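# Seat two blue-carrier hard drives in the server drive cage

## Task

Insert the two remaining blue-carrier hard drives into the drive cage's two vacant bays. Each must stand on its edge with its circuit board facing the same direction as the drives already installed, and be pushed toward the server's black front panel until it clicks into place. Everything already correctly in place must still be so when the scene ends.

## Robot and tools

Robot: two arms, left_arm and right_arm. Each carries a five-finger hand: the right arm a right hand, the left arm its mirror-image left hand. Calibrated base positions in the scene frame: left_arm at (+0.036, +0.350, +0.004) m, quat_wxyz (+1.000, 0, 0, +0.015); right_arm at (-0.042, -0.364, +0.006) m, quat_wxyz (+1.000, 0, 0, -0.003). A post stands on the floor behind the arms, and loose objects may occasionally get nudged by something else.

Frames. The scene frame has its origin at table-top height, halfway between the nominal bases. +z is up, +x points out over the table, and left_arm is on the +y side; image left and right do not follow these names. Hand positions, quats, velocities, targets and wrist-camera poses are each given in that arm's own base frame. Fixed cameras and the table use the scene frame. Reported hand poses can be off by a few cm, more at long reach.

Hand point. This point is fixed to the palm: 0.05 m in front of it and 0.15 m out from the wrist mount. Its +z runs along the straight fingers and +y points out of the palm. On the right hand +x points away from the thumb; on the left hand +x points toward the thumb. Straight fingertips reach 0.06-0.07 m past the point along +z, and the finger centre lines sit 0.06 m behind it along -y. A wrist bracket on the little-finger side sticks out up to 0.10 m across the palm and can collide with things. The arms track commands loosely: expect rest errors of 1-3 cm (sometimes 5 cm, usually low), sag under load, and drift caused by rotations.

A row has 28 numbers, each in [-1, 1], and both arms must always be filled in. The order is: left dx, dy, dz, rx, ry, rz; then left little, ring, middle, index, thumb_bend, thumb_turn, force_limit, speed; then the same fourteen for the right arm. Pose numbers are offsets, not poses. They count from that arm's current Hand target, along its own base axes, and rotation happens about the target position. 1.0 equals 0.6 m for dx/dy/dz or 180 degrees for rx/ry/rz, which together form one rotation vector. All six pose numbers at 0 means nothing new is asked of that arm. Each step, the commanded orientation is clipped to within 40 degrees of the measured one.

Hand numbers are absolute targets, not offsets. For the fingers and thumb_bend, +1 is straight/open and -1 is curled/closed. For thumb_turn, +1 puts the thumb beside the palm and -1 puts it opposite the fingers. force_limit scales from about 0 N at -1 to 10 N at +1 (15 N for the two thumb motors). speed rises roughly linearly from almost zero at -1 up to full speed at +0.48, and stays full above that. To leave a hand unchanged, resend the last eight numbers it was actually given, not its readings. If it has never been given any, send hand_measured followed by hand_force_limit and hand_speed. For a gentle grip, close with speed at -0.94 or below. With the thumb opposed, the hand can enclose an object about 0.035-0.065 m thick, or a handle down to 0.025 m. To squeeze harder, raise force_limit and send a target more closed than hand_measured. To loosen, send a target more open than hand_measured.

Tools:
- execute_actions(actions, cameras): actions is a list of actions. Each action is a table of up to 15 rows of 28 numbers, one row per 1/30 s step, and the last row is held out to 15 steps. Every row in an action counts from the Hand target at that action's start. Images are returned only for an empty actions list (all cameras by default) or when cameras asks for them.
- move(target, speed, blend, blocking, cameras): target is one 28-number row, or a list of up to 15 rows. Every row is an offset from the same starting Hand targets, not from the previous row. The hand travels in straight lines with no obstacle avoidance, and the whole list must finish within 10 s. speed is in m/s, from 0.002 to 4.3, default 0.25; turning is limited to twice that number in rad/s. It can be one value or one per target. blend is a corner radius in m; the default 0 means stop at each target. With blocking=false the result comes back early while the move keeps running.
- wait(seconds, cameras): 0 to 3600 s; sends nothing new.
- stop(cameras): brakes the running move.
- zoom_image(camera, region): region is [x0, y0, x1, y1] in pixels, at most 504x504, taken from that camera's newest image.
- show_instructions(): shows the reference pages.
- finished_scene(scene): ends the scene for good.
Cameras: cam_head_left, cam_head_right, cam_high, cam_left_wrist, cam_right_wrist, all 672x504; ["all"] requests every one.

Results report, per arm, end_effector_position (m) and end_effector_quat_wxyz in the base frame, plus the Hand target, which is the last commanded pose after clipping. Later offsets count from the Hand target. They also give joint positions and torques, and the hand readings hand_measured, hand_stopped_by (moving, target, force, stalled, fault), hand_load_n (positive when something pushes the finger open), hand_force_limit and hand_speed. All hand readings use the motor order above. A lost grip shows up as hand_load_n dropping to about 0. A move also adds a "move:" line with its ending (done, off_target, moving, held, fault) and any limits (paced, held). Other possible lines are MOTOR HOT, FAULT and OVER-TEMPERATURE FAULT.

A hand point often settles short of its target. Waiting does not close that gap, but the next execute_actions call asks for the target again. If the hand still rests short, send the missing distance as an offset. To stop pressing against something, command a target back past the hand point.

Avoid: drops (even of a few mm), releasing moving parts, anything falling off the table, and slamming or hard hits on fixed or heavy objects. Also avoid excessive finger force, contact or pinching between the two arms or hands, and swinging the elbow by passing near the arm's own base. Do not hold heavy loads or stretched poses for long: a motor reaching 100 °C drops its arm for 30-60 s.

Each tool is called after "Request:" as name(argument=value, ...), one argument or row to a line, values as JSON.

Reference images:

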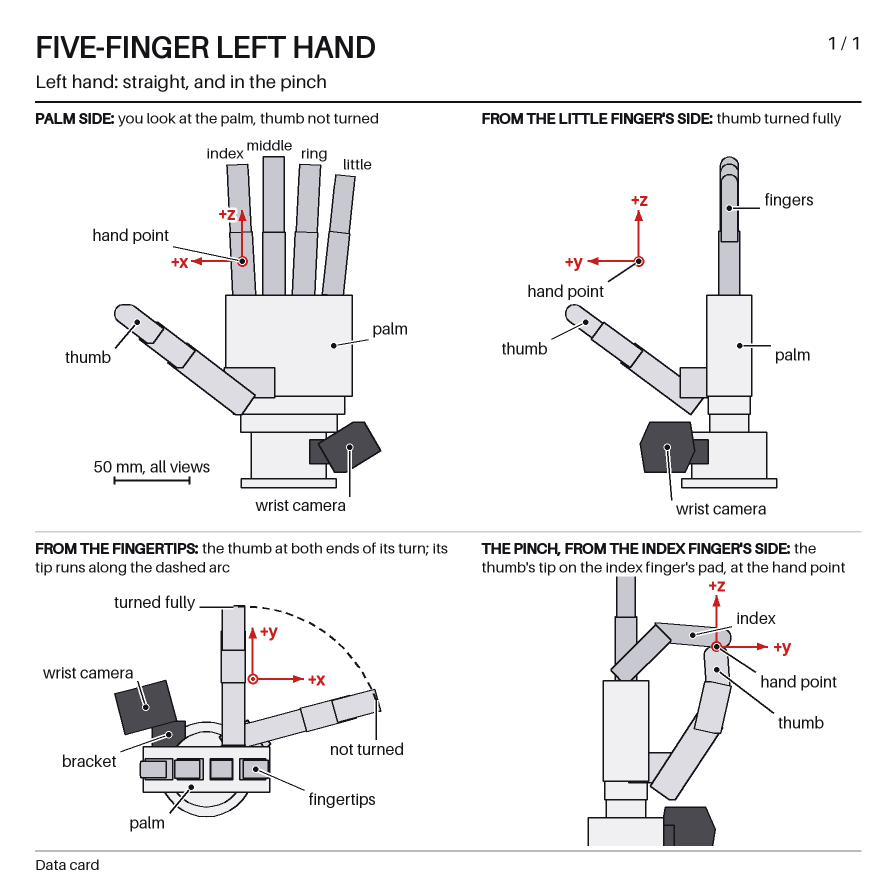

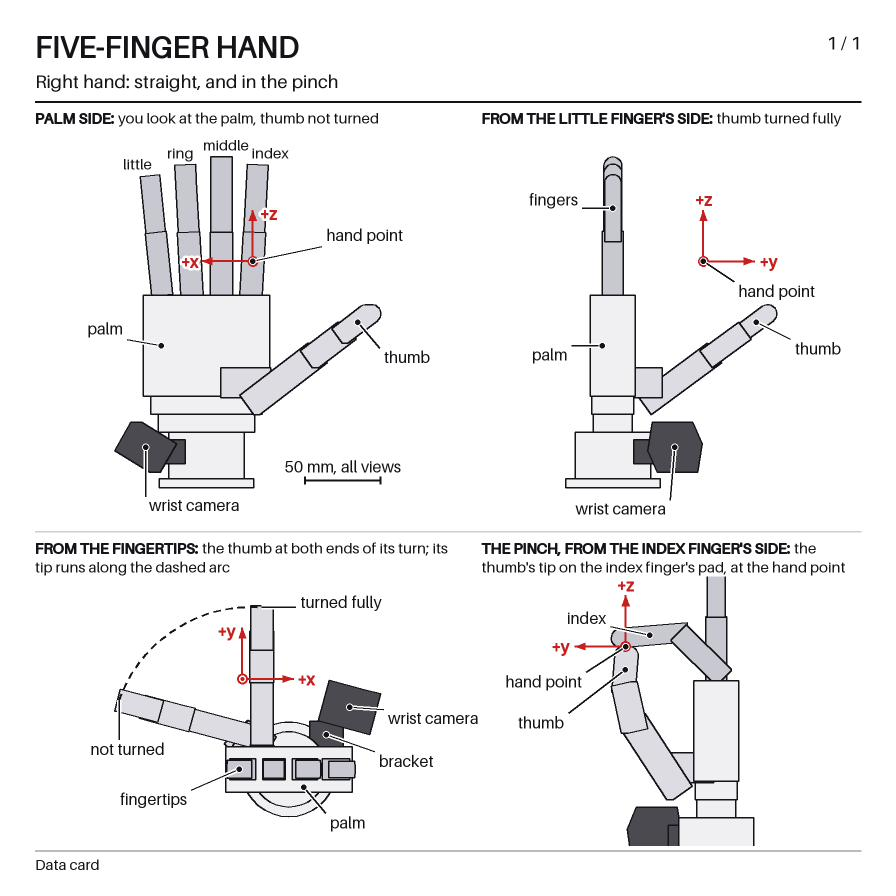

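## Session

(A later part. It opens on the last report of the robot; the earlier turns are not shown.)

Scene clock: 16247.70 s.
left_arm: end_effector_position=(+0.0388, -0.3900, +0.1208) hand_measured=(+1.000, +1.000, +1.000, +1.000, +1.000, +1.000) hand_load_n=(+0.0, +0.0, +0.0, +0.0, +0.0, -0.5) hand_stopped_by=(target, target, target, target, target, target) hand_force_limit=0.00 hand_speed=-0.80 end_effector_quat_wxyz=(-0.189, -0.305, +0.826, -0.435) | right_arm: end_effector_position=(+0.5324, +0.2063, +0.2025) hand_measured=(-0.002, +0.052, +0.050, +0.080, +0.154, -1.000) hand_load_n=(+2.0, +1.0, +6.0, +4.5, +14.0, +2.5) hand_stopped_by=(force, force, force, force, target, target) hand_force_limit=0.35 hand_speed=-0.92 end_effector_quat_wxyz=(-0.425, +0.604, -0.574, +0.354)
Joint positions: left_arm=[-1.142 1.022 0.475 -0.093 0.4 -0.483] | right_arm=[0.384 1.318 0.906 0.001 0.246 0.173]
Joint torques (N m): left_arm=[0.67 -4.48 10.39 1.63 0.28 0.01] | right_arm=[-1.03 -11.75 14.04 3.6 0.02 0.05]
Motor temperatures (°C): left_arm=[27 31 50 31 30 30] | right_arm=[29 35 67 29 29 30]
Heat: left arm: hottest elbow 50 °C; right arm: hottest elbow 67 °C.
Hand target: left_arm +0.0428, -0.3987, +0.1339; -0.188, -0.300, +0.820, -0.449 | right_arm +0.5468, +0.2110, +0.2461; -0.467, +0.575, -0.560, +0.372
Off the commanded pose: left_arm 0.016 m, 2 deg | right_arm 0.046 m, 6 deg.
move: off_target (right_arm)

Request:
move(
  target=[0,0,0,0,0,0,1,1,1,1,1,1,0,-0.8,-0.008,0,-0.008,0,0,0,-0.3,-0.3,-0.4,-0.4,0.15,-1,0.35,-0.92],
  speed=0.03,
  cameras=["cam_high","cam_right_wrist"],
)

Request:
zoom_image(
  camera="cam_high",
  region=[310, 195, 370, 240],
)

Scene clock: 16255.00 s.
left_arm: end_effector_position=(+0.0388, -0.3900, +0.1208) hand_measured=(+1.000, +1.000, +1.000, +1.000, +1.000, +1.000) hand_load_n=(+0.0, +0.0, +0.0, -0.5, +0.0, -0.5) hand_stopped_by=(target, target, target, target, target, target) hand_force_limit=0.00 hand_speed=-0.80 end_effector_quat_wxyz=(-0.189, -0.305, +0.826, -0.435) | right_arm: end_effector_position=(+0.5301, +0.2053, +0.1970) hand_measured=(-0.002, +0.052, +0.050, +0.080, +0.154, -1.000) hand_load_n=(+2.0, +1.0, +6.0, +4.5, +14.5, +2.5) hand_stopped_by=(force, force, force, force, target, target) hand_force_limit=0.35 hand_speed=-0.92 end_effector_quat_wxyz=(-0.425, +0.604, -0.574, +0.354)
Joint positions: left_arm=[-1.142 1.022 0.475 -0.093 0.4 -0.483] | right_arm=[0.384 1.318 0.89 0.017 0.247 0.172]
Joint torques (N m): left_arm=[0.67 -4.48 10.39 1.62 0.28 0.01] | right_arm=[0.5 -12.51 13.53 3.33 0.19 0.08]
Motor temperatures (°C): left_arm=[27 31 50 31 30 30] | right_arm=[29 35 66 29 29 30]
Heat: left arm: hottest elbow 50 °C; right arm: hottest elbow 66 °C.
Hand target: left_arm +0.0428, -0.3987, +0.1339; -0.188, -0.300, +0.820, -0.449 | right_arm +0.5419, +0.2109, +0.2411; -0.467, +0.575, -0.560, +0.372
Off the commanded pose: left_arm 0.016 m, 2 deg | right_arm 0.046 m, 6 deg.
move: off_target (right_arm)
cam_right_wrist: T_world_to_cam=[[-0.38384, -0.22868, -0.89463, 0.42295], [-0.64678, 0.75807, 0.08373, 0.16615], [0.65904, 0.61077, -0.43889, -0.27584]] pos_world=[0.4516, 0.13925, 0.24341]

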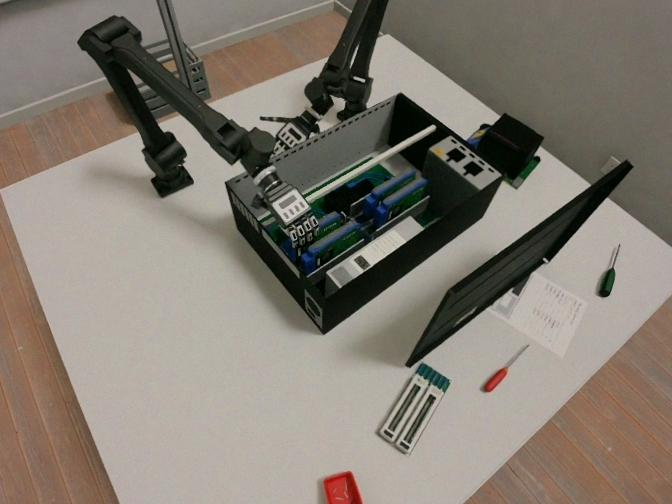

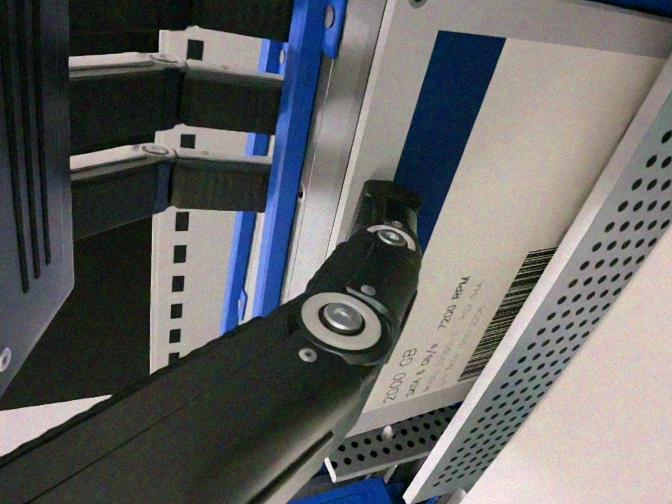

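Scaled by 8.400 from the camera's image (finer frame: 960x720).

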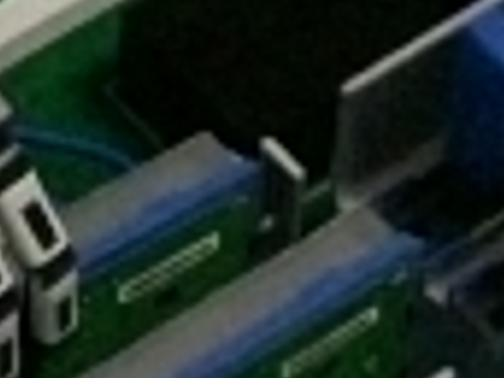

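Request:
move(
  target=[0,0,0,0,0,0,1,1,1,1,1,1,0,-0.8,-0.005,0.003,-0.008,0,0,0,-0.3,-0.3,-0.4,-0.4,0.15,-1,0.35,-0.92],
  speed=0.03,
)

Request:
move(
  target=[0,0,0,0,0,0,1,1,1,1,1,1,0,-0.8,0,0.0,-0.008,0,0,0,-0.3,-0.3,-0.4,-0.4,0.15,-1,0.35,-0.92],
  speed=0.03,
  cameras=["cam_high","cam_right_wrist"],
)

Scene clock: 16265.03 s.
left_arm: end_effector_position=(+0.0388, -0.3900, +0.1208) hand_measured=(+1.000, +1.000, +1.000, +1.000, +1.000, +1.000) hand_load_n=(+0.0, +0.0, -0.5, +0.0, +0.0, +0.0) hand_stopped_by=(target, target, target, target, target, target) hand_force_limit=0.00 hand_speed=-0.80 end_effector_quat_wxyz=(-0.189, -0.305, +0.826, -0.435) | right_arm: end_effector_position=(+0.5298, +0.2043, +0.1949) hand_measured=(-0.002, +0.052, +0.050, +0.080, +0.154, -1.000) hand_load_n=(+2.0, +1.0, +6.0, +4.5, +14.5, +2.0) hand_stopped_by=(force, force, force, force, target, target) hand_force_limit=0.35 hand_speed=-0.92 end_effector_quat_wxyz=(-0.427, +0.601, -0.574, +0.357)
Joint positions: left_arm=[-1.142 1.022 0.475 -0.093 0.4 -0.483] | right_arm=[0.384 1.318 0.88 0.033 0.251 0.172]
Joint torques (N m): left_arm=[0.67 -4.48 10.37 1.63 0.28 0.01] | right_arm=[1.32 -11.93 13.45 3.36 0.23 0.13]
Motor temperatures (°C): left_arm=[27 31 50 31 30 30] | right_arm=[29 35 66 29 29 30]
Heat: left arm: hottest elbow 50 °C; right arm: hottest elbow 66 °C.
Hand target: left_arm +0.0428, -0.3987, +0.1339; -0.188, -0.300, +0.820, -0.449 | right_arm +0.5390, +0.2127, +0.2364; -0.467, +0.575, -0.560, +0.372
Off the commanded pose: left_arm 0.016 m, 2 deg | right_arm 0.043 m, 6 deg.
move: off_target (right_arm)

Scene clock: 16265.63 s.
left_arm: end_effector_position=(+0.0388, -0.3900, +0.1208) hand_measured=(+1.000, +1.000, +1.000, +1.000, +1.000, +1.000) hand_load_n=(+0.0, +0.0, +0.0, +0.0, +0.0, -0.5) hand_stopped_by=(target, target, target, target, target, target) hand_force_limit=0.00 hand_speed=-0.80 end_effector_quat_wxyz=(-0.189, -0.305, +0.826, -0.435) | right_arm: end_effector_position=(+0.5297, +0.2042, +0.1939) hand_measured=(-0.002, +0.052, +0.050, +0.080, +0.154, -1.000) hand_load_n=(+2.5, +1.0, +6.0, +4.0, +14.0, +2.0) hand_stopped_by=(force, force, force, force, target, target) hand_force_limit=0.35 hand_speed=-0.92 end_effector_quat_wxyz=(-0.429, +0.599, -0.573, +0.358)
Joint positions: left_arm=[-1.142 1.022 0.475 -0.093 0.4 -0.483] | right_arm=[0.384 1.318 0.872 0.048 0.251 0.172]
Joint torques (N m): left_arm=[0.67 -4.42 10.4 1.65 0.28 0.01] | right_arm=[1.73 -12.34 13.09 3.23 0.26 0.1]
Motor temperatures (°C): left_arm=[27 31 50 31 30 30] | right_arm=[29 35 66 29 29 30]
Heat: left arm: hottest elbow 50 °C; right arm: hottest elbow 66 °C.
Hand target: left_arm +0.0428, -0.3987, +0.1339; -0.188, -0.300, +0.820, -0.449 | right_arm +0.5389, +0.2128, +0.2315; -0.467, +0.575, -0.560, +0.372
Off the commanded pose: left_arm 0.016 m, 2 deg | right_arm 0.040 m, 6 deg.
move: off_target (right_arm)
cam_right_wrist: T_world_to_cam=[[-0.37306, -0.2241, -0.90034, 0.41414], [-0.64491, 0.76027, 0.07799, 0.1666], [0.66702, 0.60973, -0.42815, -0.28225]] pos_world=[0.45021, 0.13824, 0.23903]

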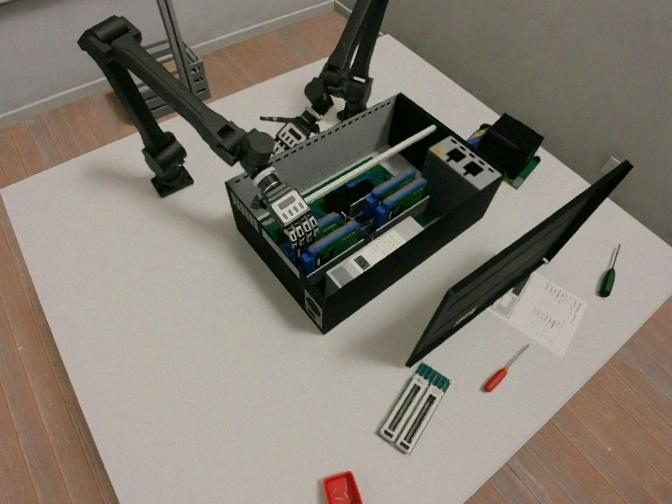

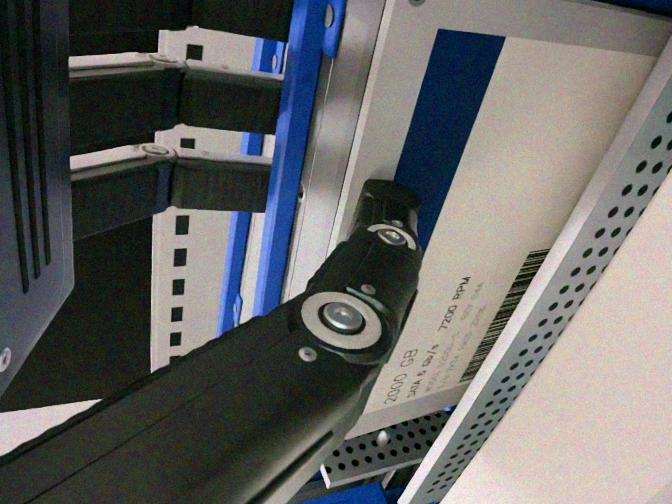

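Request:
move(
  target=[0,0,0,0,0,0,1,1,1,1,1,1,0,-0.8,0,0.0,-0.01,0,0,0,-0.3,-0.3,-0.4,-0.4,0.15,-1,0.35,-0.92],
  speed=0.03,
)

Request:
move(
  target=[0,0,0,0,0,0,1,1,1,1,1,1,0,-0.8,0,0.0,-0.01,0,0,0,-0.3,-0.3,-0.4,-0.4,0.15,-1,0.35,-0.92],
  speed=0.03,
)

Scene clock: 16280.47 s.
left_arm: end_effector_position=(+0.0388, -0.3900, +0.1208) hand_measured=(+1.000, +1.000, +1.000, +1.000, +1.000, +1.000) hand_load_n=(-0.5, +0.0, +0.0, +0.0, +0.0, +0.0) hand_stopped_by=(target, target, target, target, target, target) hand_force_limit=0.00 hand_speed=-0.80 end_effector_quat_wxyz=(-0.189, -0.305, +0.826, -0.435) | right_arm: end_effector_position=(+0.5294, +0.2041, +0.1925) hand_measured=(-0.002, +0.052, +0.050, +0.080, +0.154, -1.000) hand_load_n=(+3.0, +1.5, +6.0, +3.5, +14.5, +1.5) hand_stopped_by=(force, force, force, force, target, target) hand_force_limit=0.35 hand_speed=-0.92 end_effector_quat_wxyz=(-0.432, +0.597, -0.572, +0.359)
Joint positions: left_arm=[-1.142 1.022 0.475 -0.093 0.4 -0.483] | right_arm=[0.384 1.318 0.863 0.066 0.251 0.172]
Joint torques (N m): left_arm=[0.67 -4.48 10.37 1.65 0.28 0.01] | right_arm=[1.96 -12.04 13.15 3.12 0.23 0.06]
Motor temperatures (°C): left_arm=[27 31 50 31 30 30] | right_arm=[29 35 64 30 29 30]
Heat: left arm: hottest elbow 50 °C; right arm: hottest elbow 64 °C.
Hand target: left_arm +0.0428, -0.3987, +0.1339; -0.188, -0.300, +0.820, -0.449 | right_arm +0.5390, +0.2127, +0.2257; -0.467, +0.575, -0.560, +0.372
Off the commanded pose: left_arm 0.016 m, 2 deg | right_arm 0.035 m, 5 deg.
move: off_target (right_arm)

Scene clock: 16281.10 s.
left_arm: end_effector_position=(+0.0388, -0.3900, +0.1208) hand_measured=(+1.000, +1.000, +1.000, +1.000, +1.000, +1.000) hand_load_n=(+0.0, +0.0, +0.0, +0.0, +0.0, -0.5) hand_stopped_by=(target, target, target, target, target, target) hand_force_limit=0.00 hand_speed=-0.80 end_effector_quat_wxyz=(-0.189, -0.305, +0.826, -0.435) | right_arm: end_effector_position=(+0.5296, +0.2040, +0.1913) hand_measured=(-0.002, +0.052, +0.050, +0.080, +0.154, -1.000) hand_load_n=(+3.5, +1.5, +6.0, +4.0, +13.5, +1.0) hand_stopped_by=(force, force, force, force, target, target) hand_force_limit=0.35 hand_speed=-0.92 end_effector_quat_wxyz=(-0.436, +0.595, -0.571, +0.361)
Joint positions: left_arm=[-1.142 1.022 0.475 -0.093 0.4 -0.483] | right_arm=[0.384 1.319 0.854 0.084 0.252 0.172]
Joint torques (N m): left_arm=[0.67 -4.54 10.39 1.63 0.28 0.01] | right_arm=[0.73 -11.16 13.09 3.25 0.27 0.13]
Motor temperatures (°C): left_arm=[27 31 50 31 30 30] | right_arm=[29 35 64 30 29 30]
Heat: left arm: hottest elbow 50 °C; right arm: hottest elbow 64 °C.
Hand target: left_arm +0.0428, -0.3987, +0.1339; -0.188, -0.300, +0.820, -0.449 | right_arm +0.5390, +0.2128, +0.2194; -0.467, +0.575, -0.560, +0.372
Off the commanded pose: left_arm 0.016 m, 2 deg | right_arm 0.031 m, 5 deg.
move: off_target (right_arm)

Request:
move(
  target=[0,0,0,0,0,0,1,1,1,1,1,1,0,-0.8,-0.002,0.0,-0.01,0,0,0,-0.3,-0.3,-0.4,-0.4,0.15,-1,0.35,-0.92],
  speed=0.03,
  cameras=["cam_high","cam_right_wrist"],
)

Request:
zoom_image(
  camera="cam_high",
  region=[310, 195, 370, 240],
)

Scene clock: 16338.27 s.
left_arm: end_effector_position=(+0.0388, -0.3900, +0.1208) hand_measured=(+1.000, +1.000, +1.000, +1.000, +1.000, +1.000) hand_load_n=(+0.0, +0.0, +0.0, +0.0, -0.5, -0.5) hand_stopped_by=(target, target, target, target, target, target) hand_force_limit=0.00 hand_speed=-0.80 end_effector_quat_wxyz=(-0.189, -0.305, +0.826, -0.435) | right_arm: end_effector_position=(+0.5299, +0.2038, +0.1907) hand_measured=(+0.000, +0.052, +0.050, +0.080, +0.154, -1.000) hand_load_n=(+4.0, +2.0, +6.5, +4.5, +12.5, +1.5) hand_stopped_by=(force, force, force, force, target, target) hand_force_limit=0.35 hand_speed=-0.92 end_effector_quat_wxyz=(-0.439, +0.592, -0.570, +0.363)
Joint positions: left_arm=[-1.142 1.022 0.475 -0.093 0.4 -0.483] | right_arm=[0.384 1.32 0.845 0.105 0.253 0.172]
Joint torques (N m): left_arm=[0.67 -4.48 10.39 1.65 0.28 0.01] | right_arm=[1.79 -10.7 12.7 3.22 0.16 0.07]
Motor temperatures (°C): left_arm=[27 31 50 31 30 30] | right_arm=[29 35 58 30 29 30]
Heat: left arm: hottest elbow 50 °C; right arm: hottest elbow 58 °C.
Hand target: left_arm +0.0428, -0.3987, +0.1339; -0.188, -0.300, +0.820, -0.449 | right_arm +0.5378, +0.2128, +0.2137; -0.467, +0.575, -0.560, +0.372
Off the commanded pose: left_arm 0.016 m, 2 deg | right_arm 0.026 m, 4 deg.
move: off_target (right_arm)
cam_right_wrist: T_world_to_cam=[[-0.34949, -0.21446, -0.91206, 0.39905], [-0.64521, 0.76094, 0.06831, 0.16911], [0.67938, 0.61235, -0.40432, -0.29517]] pos_world=[0.44911, 0.13764, 0.23306]

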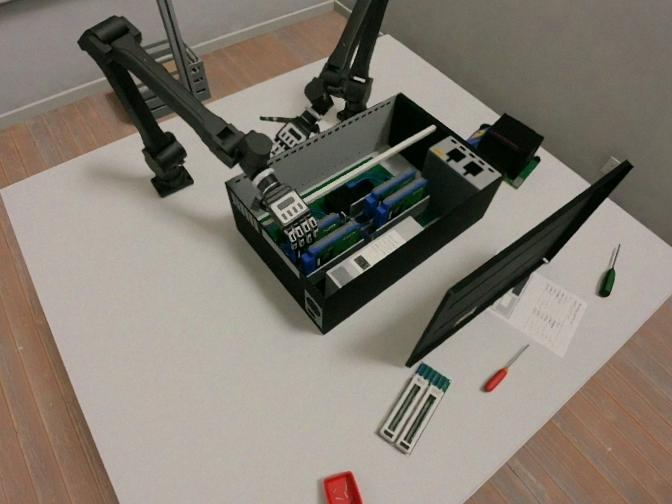

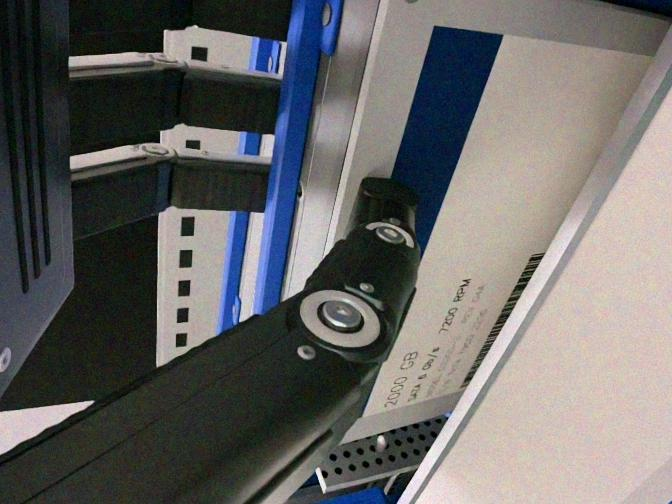

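Scaled by 8.400 from the camera's image (finer frame: 960x720).

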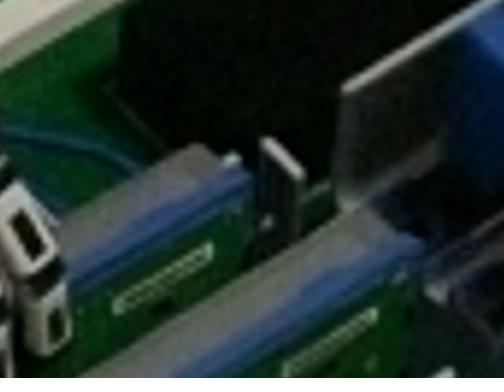

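Request:
zoom_image(
  camera="cam_high",
  region=[312, 200, 342, 222],
)

Request:
zoom_image(
  camera="cam_high",
  region=[325, 212, 355, 234],
)

Scaled by 16.800 from the camera's image (finer frame: 960x720).

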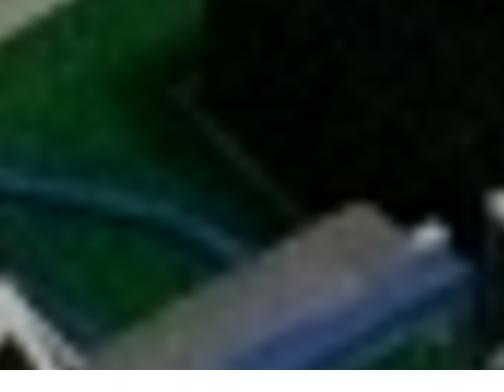

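Scaled by 16.800 from the camera's image (finer frame: 960x720).

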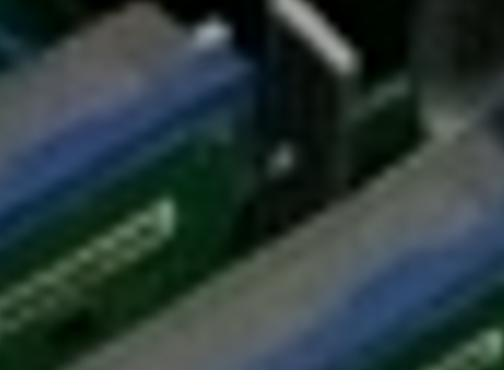

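Request:
move(
  target=[0,0,0,0,0,0,1,1,1,1,1,1,0,-0.8,0.0,0.035,0.02,0,0,0,-0.3,-0.3,-0.4,-0.4,0.15,-1,0.35,-0.92],
  speed=0.03,
  cameras=["cam_high"],
)

Request:
zoom_image(
  camera="cam_high",
  region=[312, 200, 342, 222],
)

Scene clock: 16380.10 s.
left_arm: end_effector_position=(+0.0388, -0.3900, +0.1208) hand_measured=(+1.000, +1.000, +1.000, +1.000, +1.000, +1.000) hand_load_n=(+0.0, +0.0, +0.0, +0.0, +0.0, +0.0) hand_stopped_by=(target, target, target, target, target, target) hand_force_limit=0.00 hand_speed=-0.80 end_effector_quat_wxyz=(-0.189, -0.305, +0.826, -0.435) | right_arm: end_effector_position=(+0.5281, +0.2069, +0.1907) hand_measured=(+0.000, +0.052, +0.050, +0.080, +0.154, -1.000) hand_load_n=(+7.0, +4.0, +6.5, +3.0, +12.5, +0.0) hand_stopped_by=(force, force, force, force, target, target) hand_force_limit=0.35 hand_speed=-0.92 end_effector_quat_wxyz=(-0.432, +0.588, -0.572, +0.375)
Joint positions: left_arm=[-1.142 1.022 0.475 -0.093 0.4 -0.483] | right_arm=[0.409 1.32 0.845 0.105 0.305 0.172]
Joint torques (N m): left_arm=[0.62 -4.42 10.39 1.65 0.28 0.01] | right_arm=[3.72 -9.7 16.27 2.02 -0.07 0.27]
Motor temperatures (°C): left_arm=[27 31 50 31 30 30] | right_arm=[29 35 60 30 29 30]
Heat: left arm: hottest elbow 50 °C; right arm: hottest elbow 60 °C.
Hand target: left_arm +0.0428, -0.3987, +0.1339; -0.188, -0.300, +0.820, -0.449 | right_arm +0.5377, +0.2338, +0.2255; -0.467, +0.575, -0.560, +0.372
Off the commanded pose: left_arm 0.016 m, 2 deg | right_arm 0.045 m, 5 deg.
move: off_target (right_arm)

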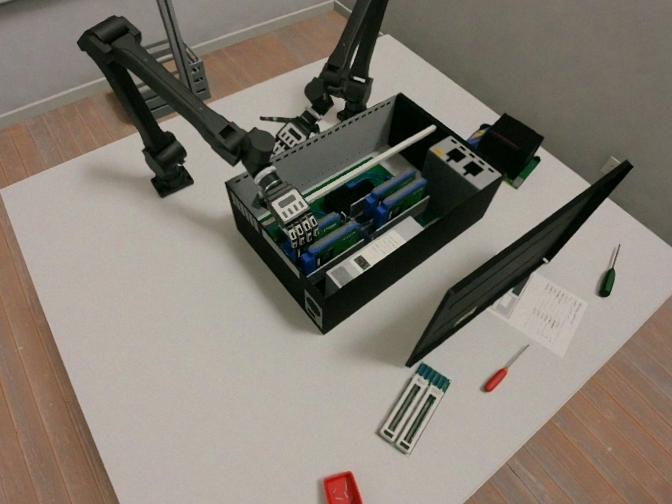

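Scaled by 16.800 from the camera's image (finer frame: 960x720).

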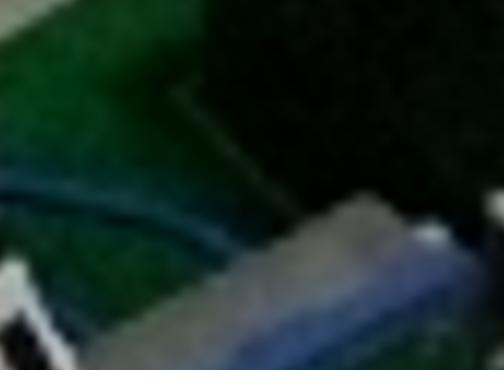

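Request:
move(
  target=[0,0,0,0,0,0,1,1,1,1,1,1,0,-0.8,0.03,-0.035,0.08,0.011,0,-0.01,-0.3,-0.3,-0.4,-0.4,0.15,-1,0.35,-0.92],
  speed=0.04,
)

Scene clock: 16414.37 s.
left_arm: end_effector_position=(+0.0388, -0.3900, +0.1208) hand_measured=(+1.000, +1.000, +1.000, +1.000, +1.000, +1.000) hand_load_n=(+0.0, +0.0, +0.0, +0.0, -0.5, +0.0) hand_stopped_by=(target, target, target, target, target, target) hand_force_limit=0.00 hand_speed=-0.80 end_effector_quat_wxyz=(-0.189, -0.305, +0.826, -0.435) | right_arm: end_effector_position=(+0.5274, +0.2042, +0.1935) hand_measured=(+0.000, +0.052, +0.050, +0.080, +0.154, -1.000) hand_load_n=(+2.5, +2.0, +6.5, +2.5, +16.0, +1.5) hand_stopped_by=(force, force, force, force, target, target) hand_force_limit=0.35 hand_speed=-0.92 end_effector_quat_wxyz=(-0.414, +0.604, -0.582, +0.352)
Joint positions: left_arm=[-1.142 1.022 0.475 -0.093 0.4 -0.483] | right_arm=[0.39 1.319 0.896 -0.014 0.265 0.183]
Joint torques (N m): left_arm=[0.67 -4.48 10.39 1.63 0.28 0.01] | right_arm=[0.03 -13.8 19.9 1.68 -0.02 0.35]
Motor temperatures (°C): left_arm=[27 31 50 31 30 30] | right_arm=[29 35 64 29 29 30]
Heat: left arm: hottest elbow 50 °C; right arm: hottest elbow 64 °C.
Hand target: left_arm +0.0428, -0.3987, +0.1339; -0.188, -0.300, +0.820, -0.449 | right_arm +0.5558, +0.2127, +0.2735; -0.471, +0.558, -0.575, +0.369
Off the commanded pose: left_arm 0.016 m, 2 deg | right_arm 0.085 m, 9 deg.
move: off_target (right_arm)

Request:
move(
  target=[0,0,0,0,0,0,1,1,1,1,1,1,0,-0.8,0.015,0.005,0.03,0,0,0,-0.3,-0.3,-0.4,-0.4,0.15,-1,0.35,-0.92],
  speed=0.04,
  cameras=["cam_high","cam_right_wrist"],
)

Request:
zoom_image(
  camera="cam_high",
  region=[312, 200, 342, 222],
)

Scene clock: 16421.03 s.
left_arm: end_effector_position=(+0.0388, -0.3900, +0.1208) hand_measured=(+1.000, +1.000, +1.000, +1.000, +1.000, +1.000) hand_load_n=(+0.0, +0.0, +0.0, +0.0, +0.0, -0.5) hand_stopped_by=(target, target, target, target, target, target) hand_force_limit=0.00 hand_speed=-0.80 end_effector_quat_wxyz=(-0.189, -0.305, +0.826, -0.435) | right_arm: end_effector_position=(+0.5274, +0.2041, +0.1980) hand_measured=(-0.002, +0.052, +0.050, +0.080, +0.154, -1.000) hand_load_n=(+1.5, +1.5, +7.0, +4.5, +14.5, +3.0) hand_stopped_by=(force, force, force, force, target, target) hand_force_limit=0.35 hand_speed=-0.92 end_effector_quat_wxyz=(-0.404, +0.610, -0.588, +0.346)
Joint positions: left_arm=[-1.142 1.022 0.475 -0.093 0.4 -0.483] | right_arm=[0.388 1.319 0.927 -0.076 0.262 0.189]
Joint torques (N m): left_arm=[0.67 -4.48 10.39 1.63 0.28 0.01] | right_arm=[0.79 -13.63 22.12 1.99 0.14 0.27]
Motor temperatures (°C): left_arm=[27 31 50 31 30 30] | right_arm=[29 35 66 29 29 30]
Heat: left arm: hottest elbow 50 °C; right arm: hottest elbow 66 °C.
Hand target: left_arm +0.0428, -0.3987, +0.1339; -0.188, -0.300, +0.820, -0.449 | right_arm +0.5648, +0.2158, +0.2916; -0.471, +0.558, -0.575, +0.369
Off the commanded pose: left_arm 0.016 m, 2 deg | right_arm 0.101 m, 10 deg.
move: off_target (right_arm)
cam_right_wrist: T_world_to_cam=[[-0.43296, -0.2323, -0.87097, 0.44448], [-0.62869, 0.77025, 0.10709, 0.14851], [0.64598, 0.59393, -0.47953, -0.25435]] pos_world=[0.45012, 0.13993, 0.24925]

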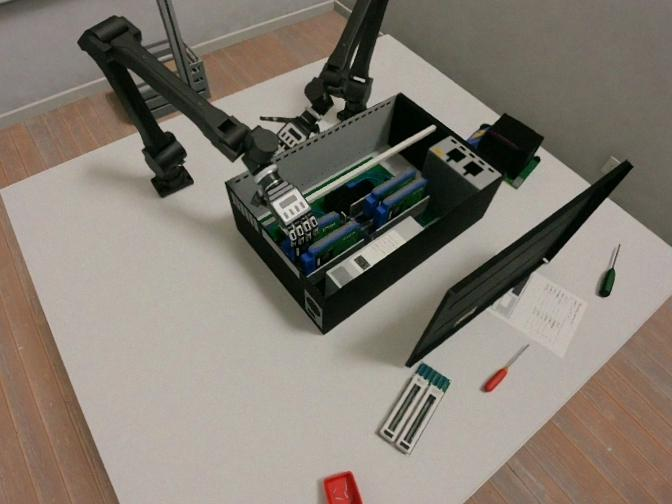

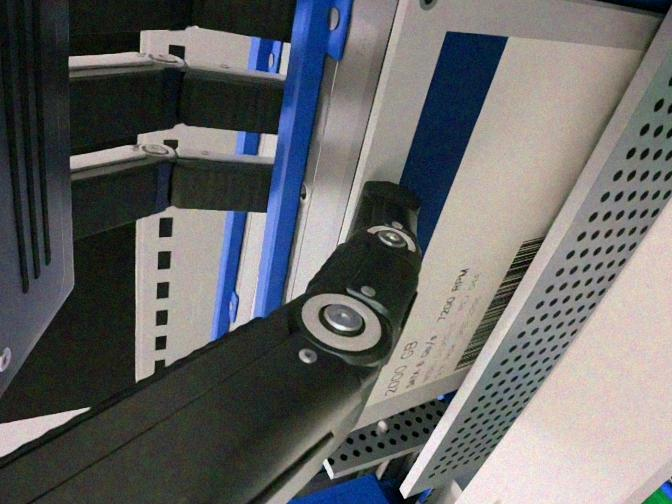

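Scaled by 16.800 from the camera's image (finer frame: 960x720).

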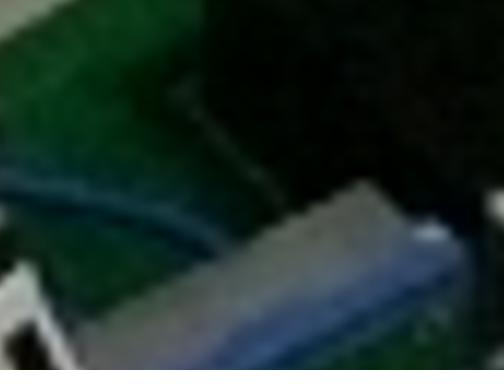

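Request:
execute_actions(
  actions=[],
)

Scene clock: 16467.97 s.
left_arm: end_effector_position=(+0.0388, -0.3900, +0.1208) hand_measured=(+1.000, +1.000, +1.000, +1.000, +1.000, +1.000) hand_load_n=(+0.0, +0.0, +0.0, +0.0, +0.0, +0.0) hand_stopped_by=(target, target, target, target, target, target) hand_force_limit=0.00 hand_speed=-0.80 end_effector_quat_wxyz=(-0.189, -0.305, +0.826, -0.435) | right_arm: end_effector_position=(+0.5274, +0.2041, +0.1980) hand_measured=(-0.002, +0.052, +0.050, +0.080, +0.154, -1.000) hand_load_n=(+1.5, +1.5, +7.0, +4.5, +14.0, +3.0) hand_stopped_by=(force, force, force, force, target, target) hand_force_limit=0.35 hand_speed=-0.92 end_effector_quat_wxyz=(-0.404, +0.610, -0.588, +0.346)
Joint positions: left_arm=[-1.142 1.022 0.475 -0.093 0.4 -0.483] | right_arm=[0.388 1.319 0.927 -0.076 0.262 0.189]
Joint velocities: within noise
Joint torques (N m): left_arm=[0.67 -4.48 10.39 1.63 0.28 0.01] | right_arm=[-0.21 -13.27 21.87 2.17 0.07 0.2]
Motor temperatures (°C): left_arm=[27 31 50 31 30 30] | right_arm=[29 36 68 29 29 30]
Heat: left arm: hottest elbow 50 °C; right arm: hottest elbow 68 °C.
Hand target: left_arm +0.0428, -0.3987, +0.1339; -0.188, -0.300, +0.820, -0.449 | right_arm +0.5648, +0.2158, +0.2916; -0.471, +0.558, -0.575, +0.369
Off the commanded pose: left_arm 0.016 m, 2 deg | right_arm 0.101 m, 10 deg.
camera_calibration:
cam_right_wrist: T_world_to_cam=[[-0.43296, -0.2323, -0.87097, 0.44448], [-0.62869, 0.77025, 0.10709, 0.14851], [0.64598, 0.59393, -0.47953, -0.25435]] pos_world=[0.45012, 0.13993, 0.24925]

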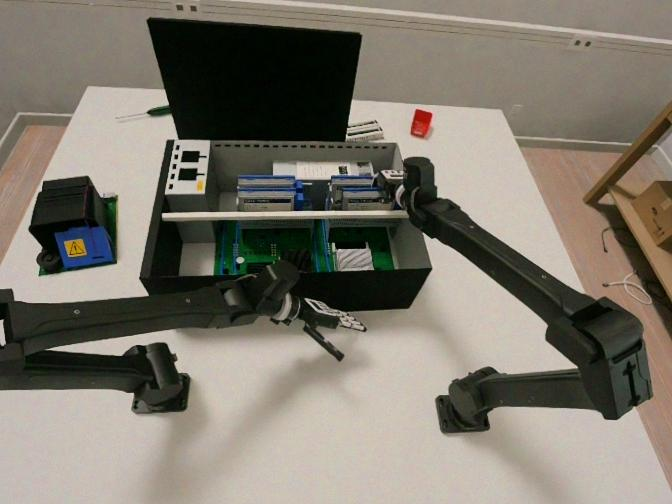

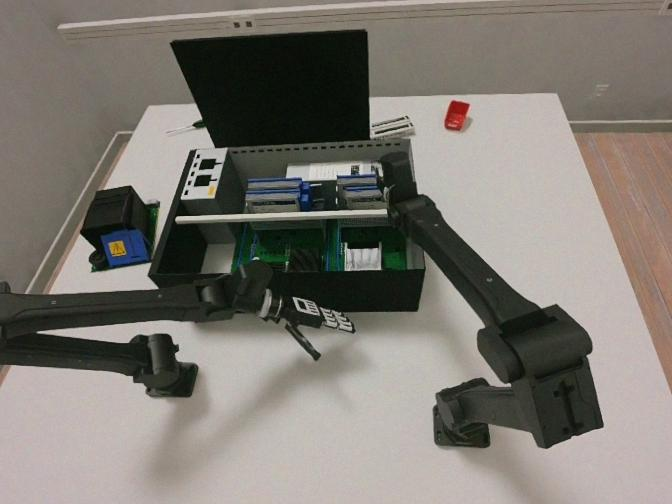

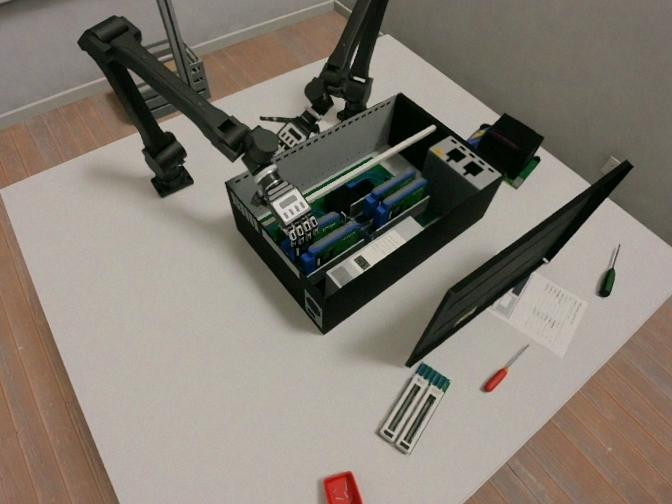

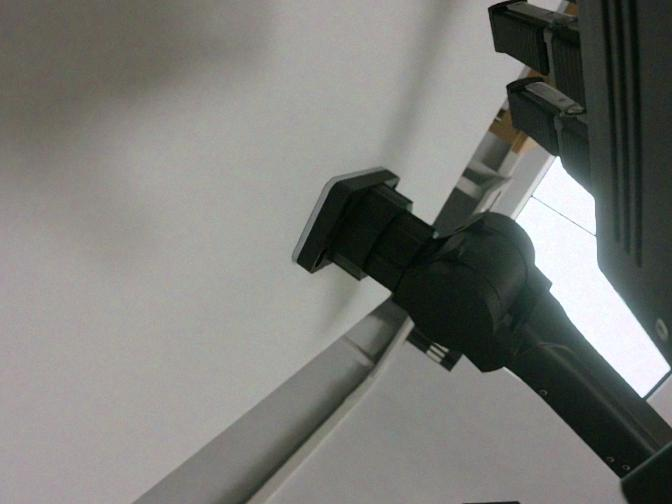

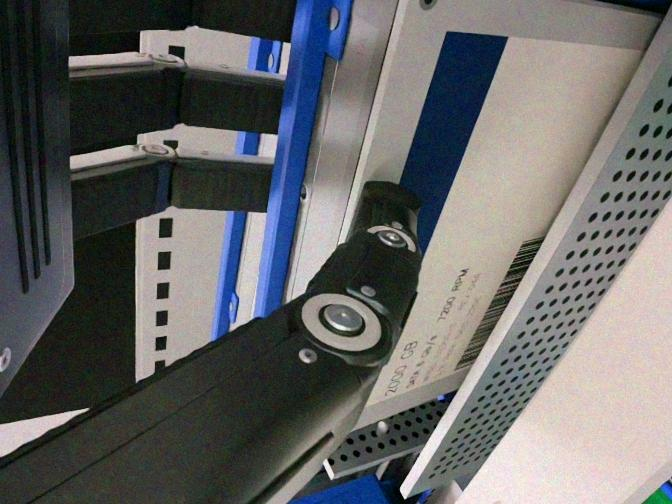

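Request:
zoom_image(
  camera="cam_high",
  region=[312, 200, 372, 240],
)

Request:
zoom_image(
  camera="cam_right_wrist",
  region=[200, 0, 600, 504],
)

Request:
zoom_image(
  camera="cam_high",
  region=[280, 180, 400, 270],
)

Scaled by 8.400 from the camera's image (finer frame: 960x720).

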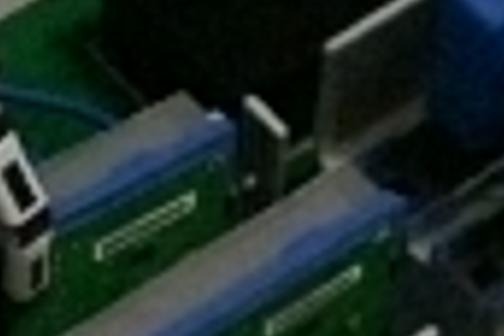

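Scaled by 1.000.

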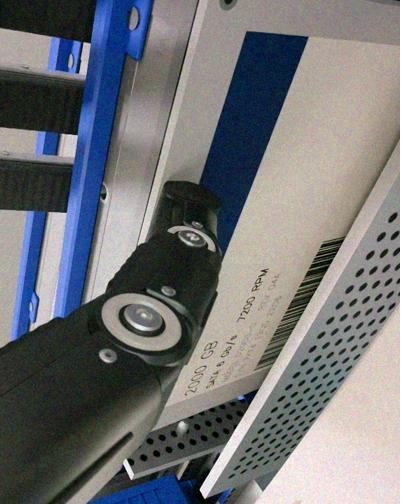

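Scaled by 4.200 from the camera's image (finer frame: 960x720).

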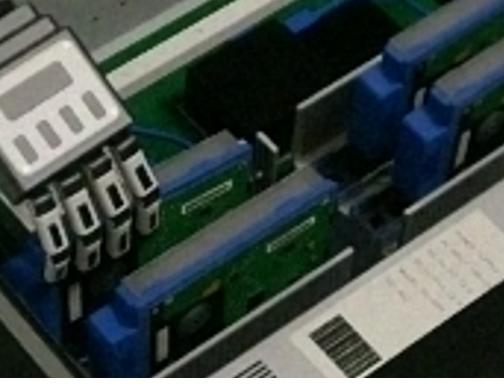

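Request:
zoom_image(
  camera="cam_high",
  region=[312, 200, 342, 222],
)

Request:
zoom_image(
  camera="cam_high",
  region=[325, 212, 355, 234],
)

Scaled by 16.800 from the camera's image (finer frame: 960x720).

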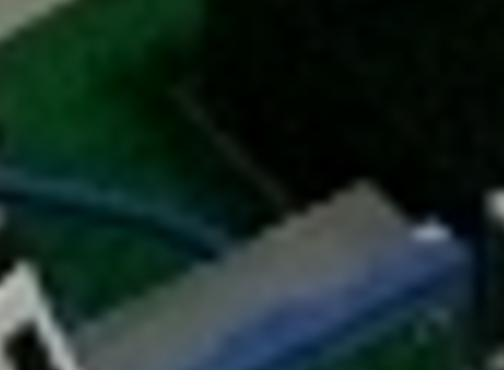

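Scaled by 16.800 from the camera's image (finer frame: 960x720).

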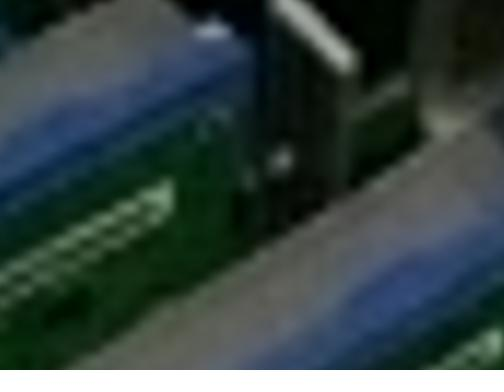

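Request:
zoom_image(
  camera="cam_high",
  region=[330, 204, 366, 231],
)

Request:
zoom_image(
  camera="cam_high",
  region=[340, 212, 370, 234],
)

Scaled by 14.000 from the camera's image (finer frame: 960x720).

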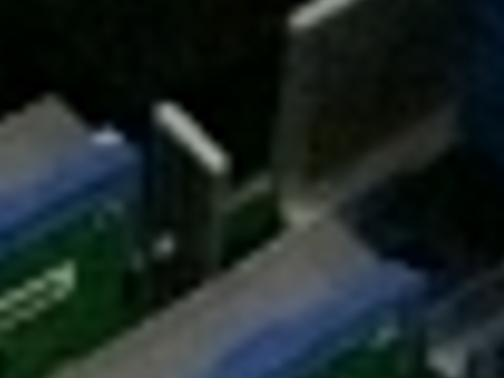

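Scaled by 16.800 from the camera's image (finer frame: 960x720).

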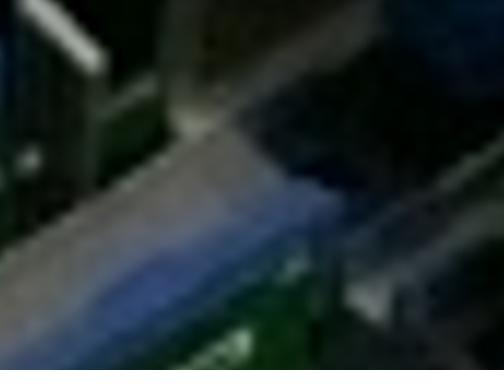

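Request:
zoom_image(
  camera="cam_right_wrist",
  region=[300, 300, 500, 450],
)

Request:
zoom_image(
  camera="cam_right_wrist",
  region=[200, 0, 500, 225],
)

Scaled by 2.520 from the camera's image (finer frame: 960x720).

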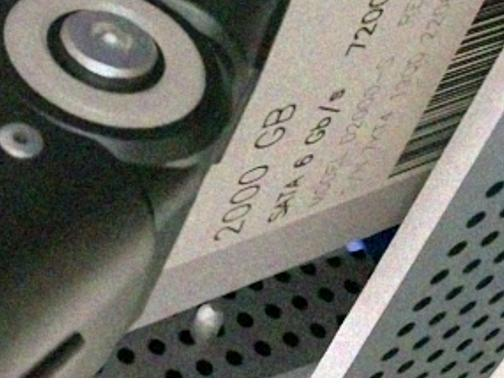

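Scaled by 1.680 from the camera's image (finer frame: 960x720).

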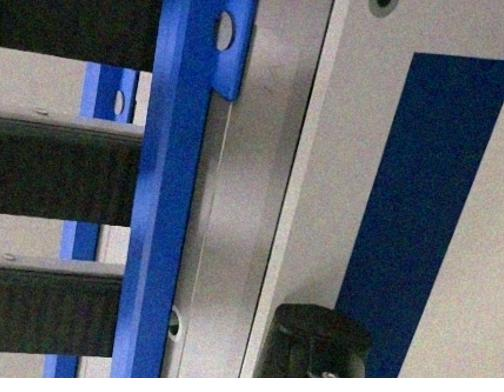

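Request:
zoom_image(
  camera="cam_head_left",
  region=[310, 160, 420, 240],
)

Request:
zoom_image(
  camera="cam_head_right",
  region=[320, 160, 430, 240],
)

Scaled by 4.582 from the camera's image (finer frame: 960x720).

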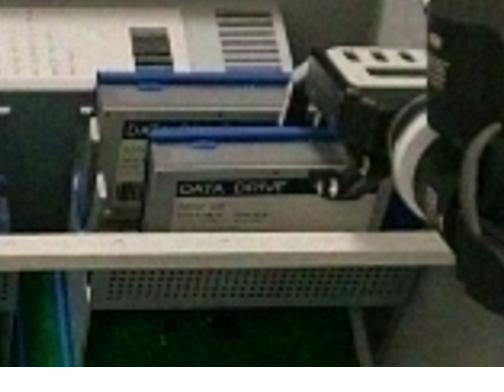

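Scaled by 4.582 from the camera's image (finer frame: 960x720).

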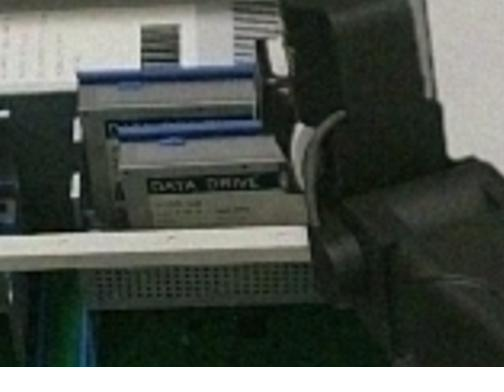

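Request:
zoom_image(
  camera="cam_head_left",
  region=[325, 170, 385, 215],
)

Request:
zoom_image(
  camera="cam_head_right",
  region=[332, 170, 392, 215],
)

Scaled by 8.400 from the camera's image (finer frame: 960x720).

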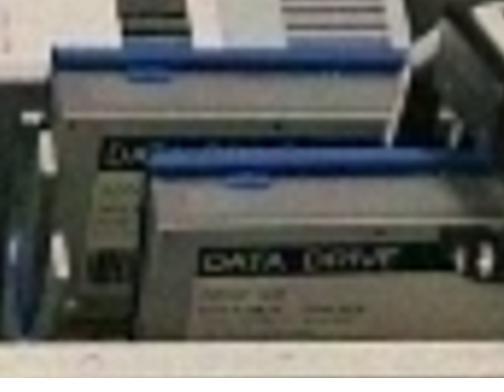

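Scaled by 8.400 from the camera's image (finer frame: 960x720).

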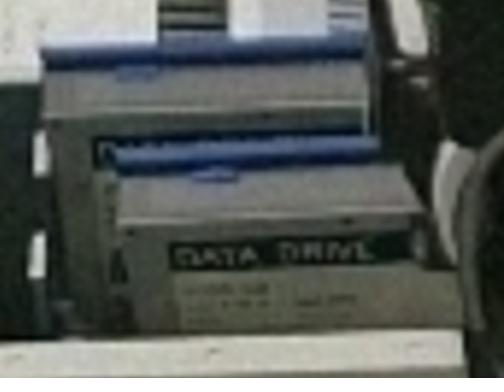

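Request:
zoom_image(
  camera="cam_head_left",
  region=[326, 172, 356, 194],
)

Request:
zoom_image(
  camera="cam_head_left",
  region=[354, 172, 384, 194],
)

Request:
zoom_image(
  camera="cam_head_left",
  region=[336, 190, 366, 212],
)

Scaled by 16.800 from the camera's image (finer frame: 960x720).

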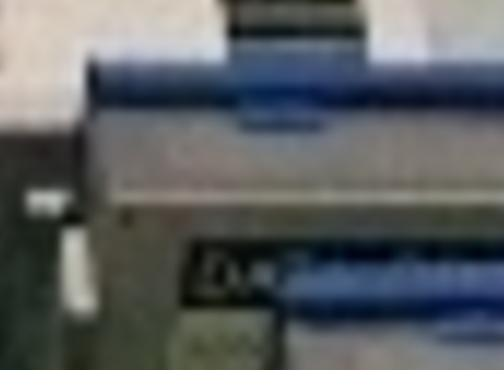

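Scaled by 16.800 from the camera's image (finer frame: 960x720).

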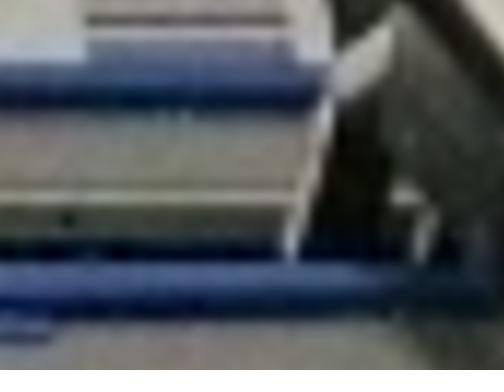

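Scaled by 16.800 from the camera's image (finer frame: 960x720).

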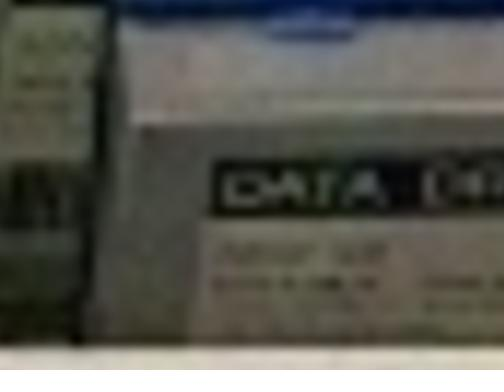

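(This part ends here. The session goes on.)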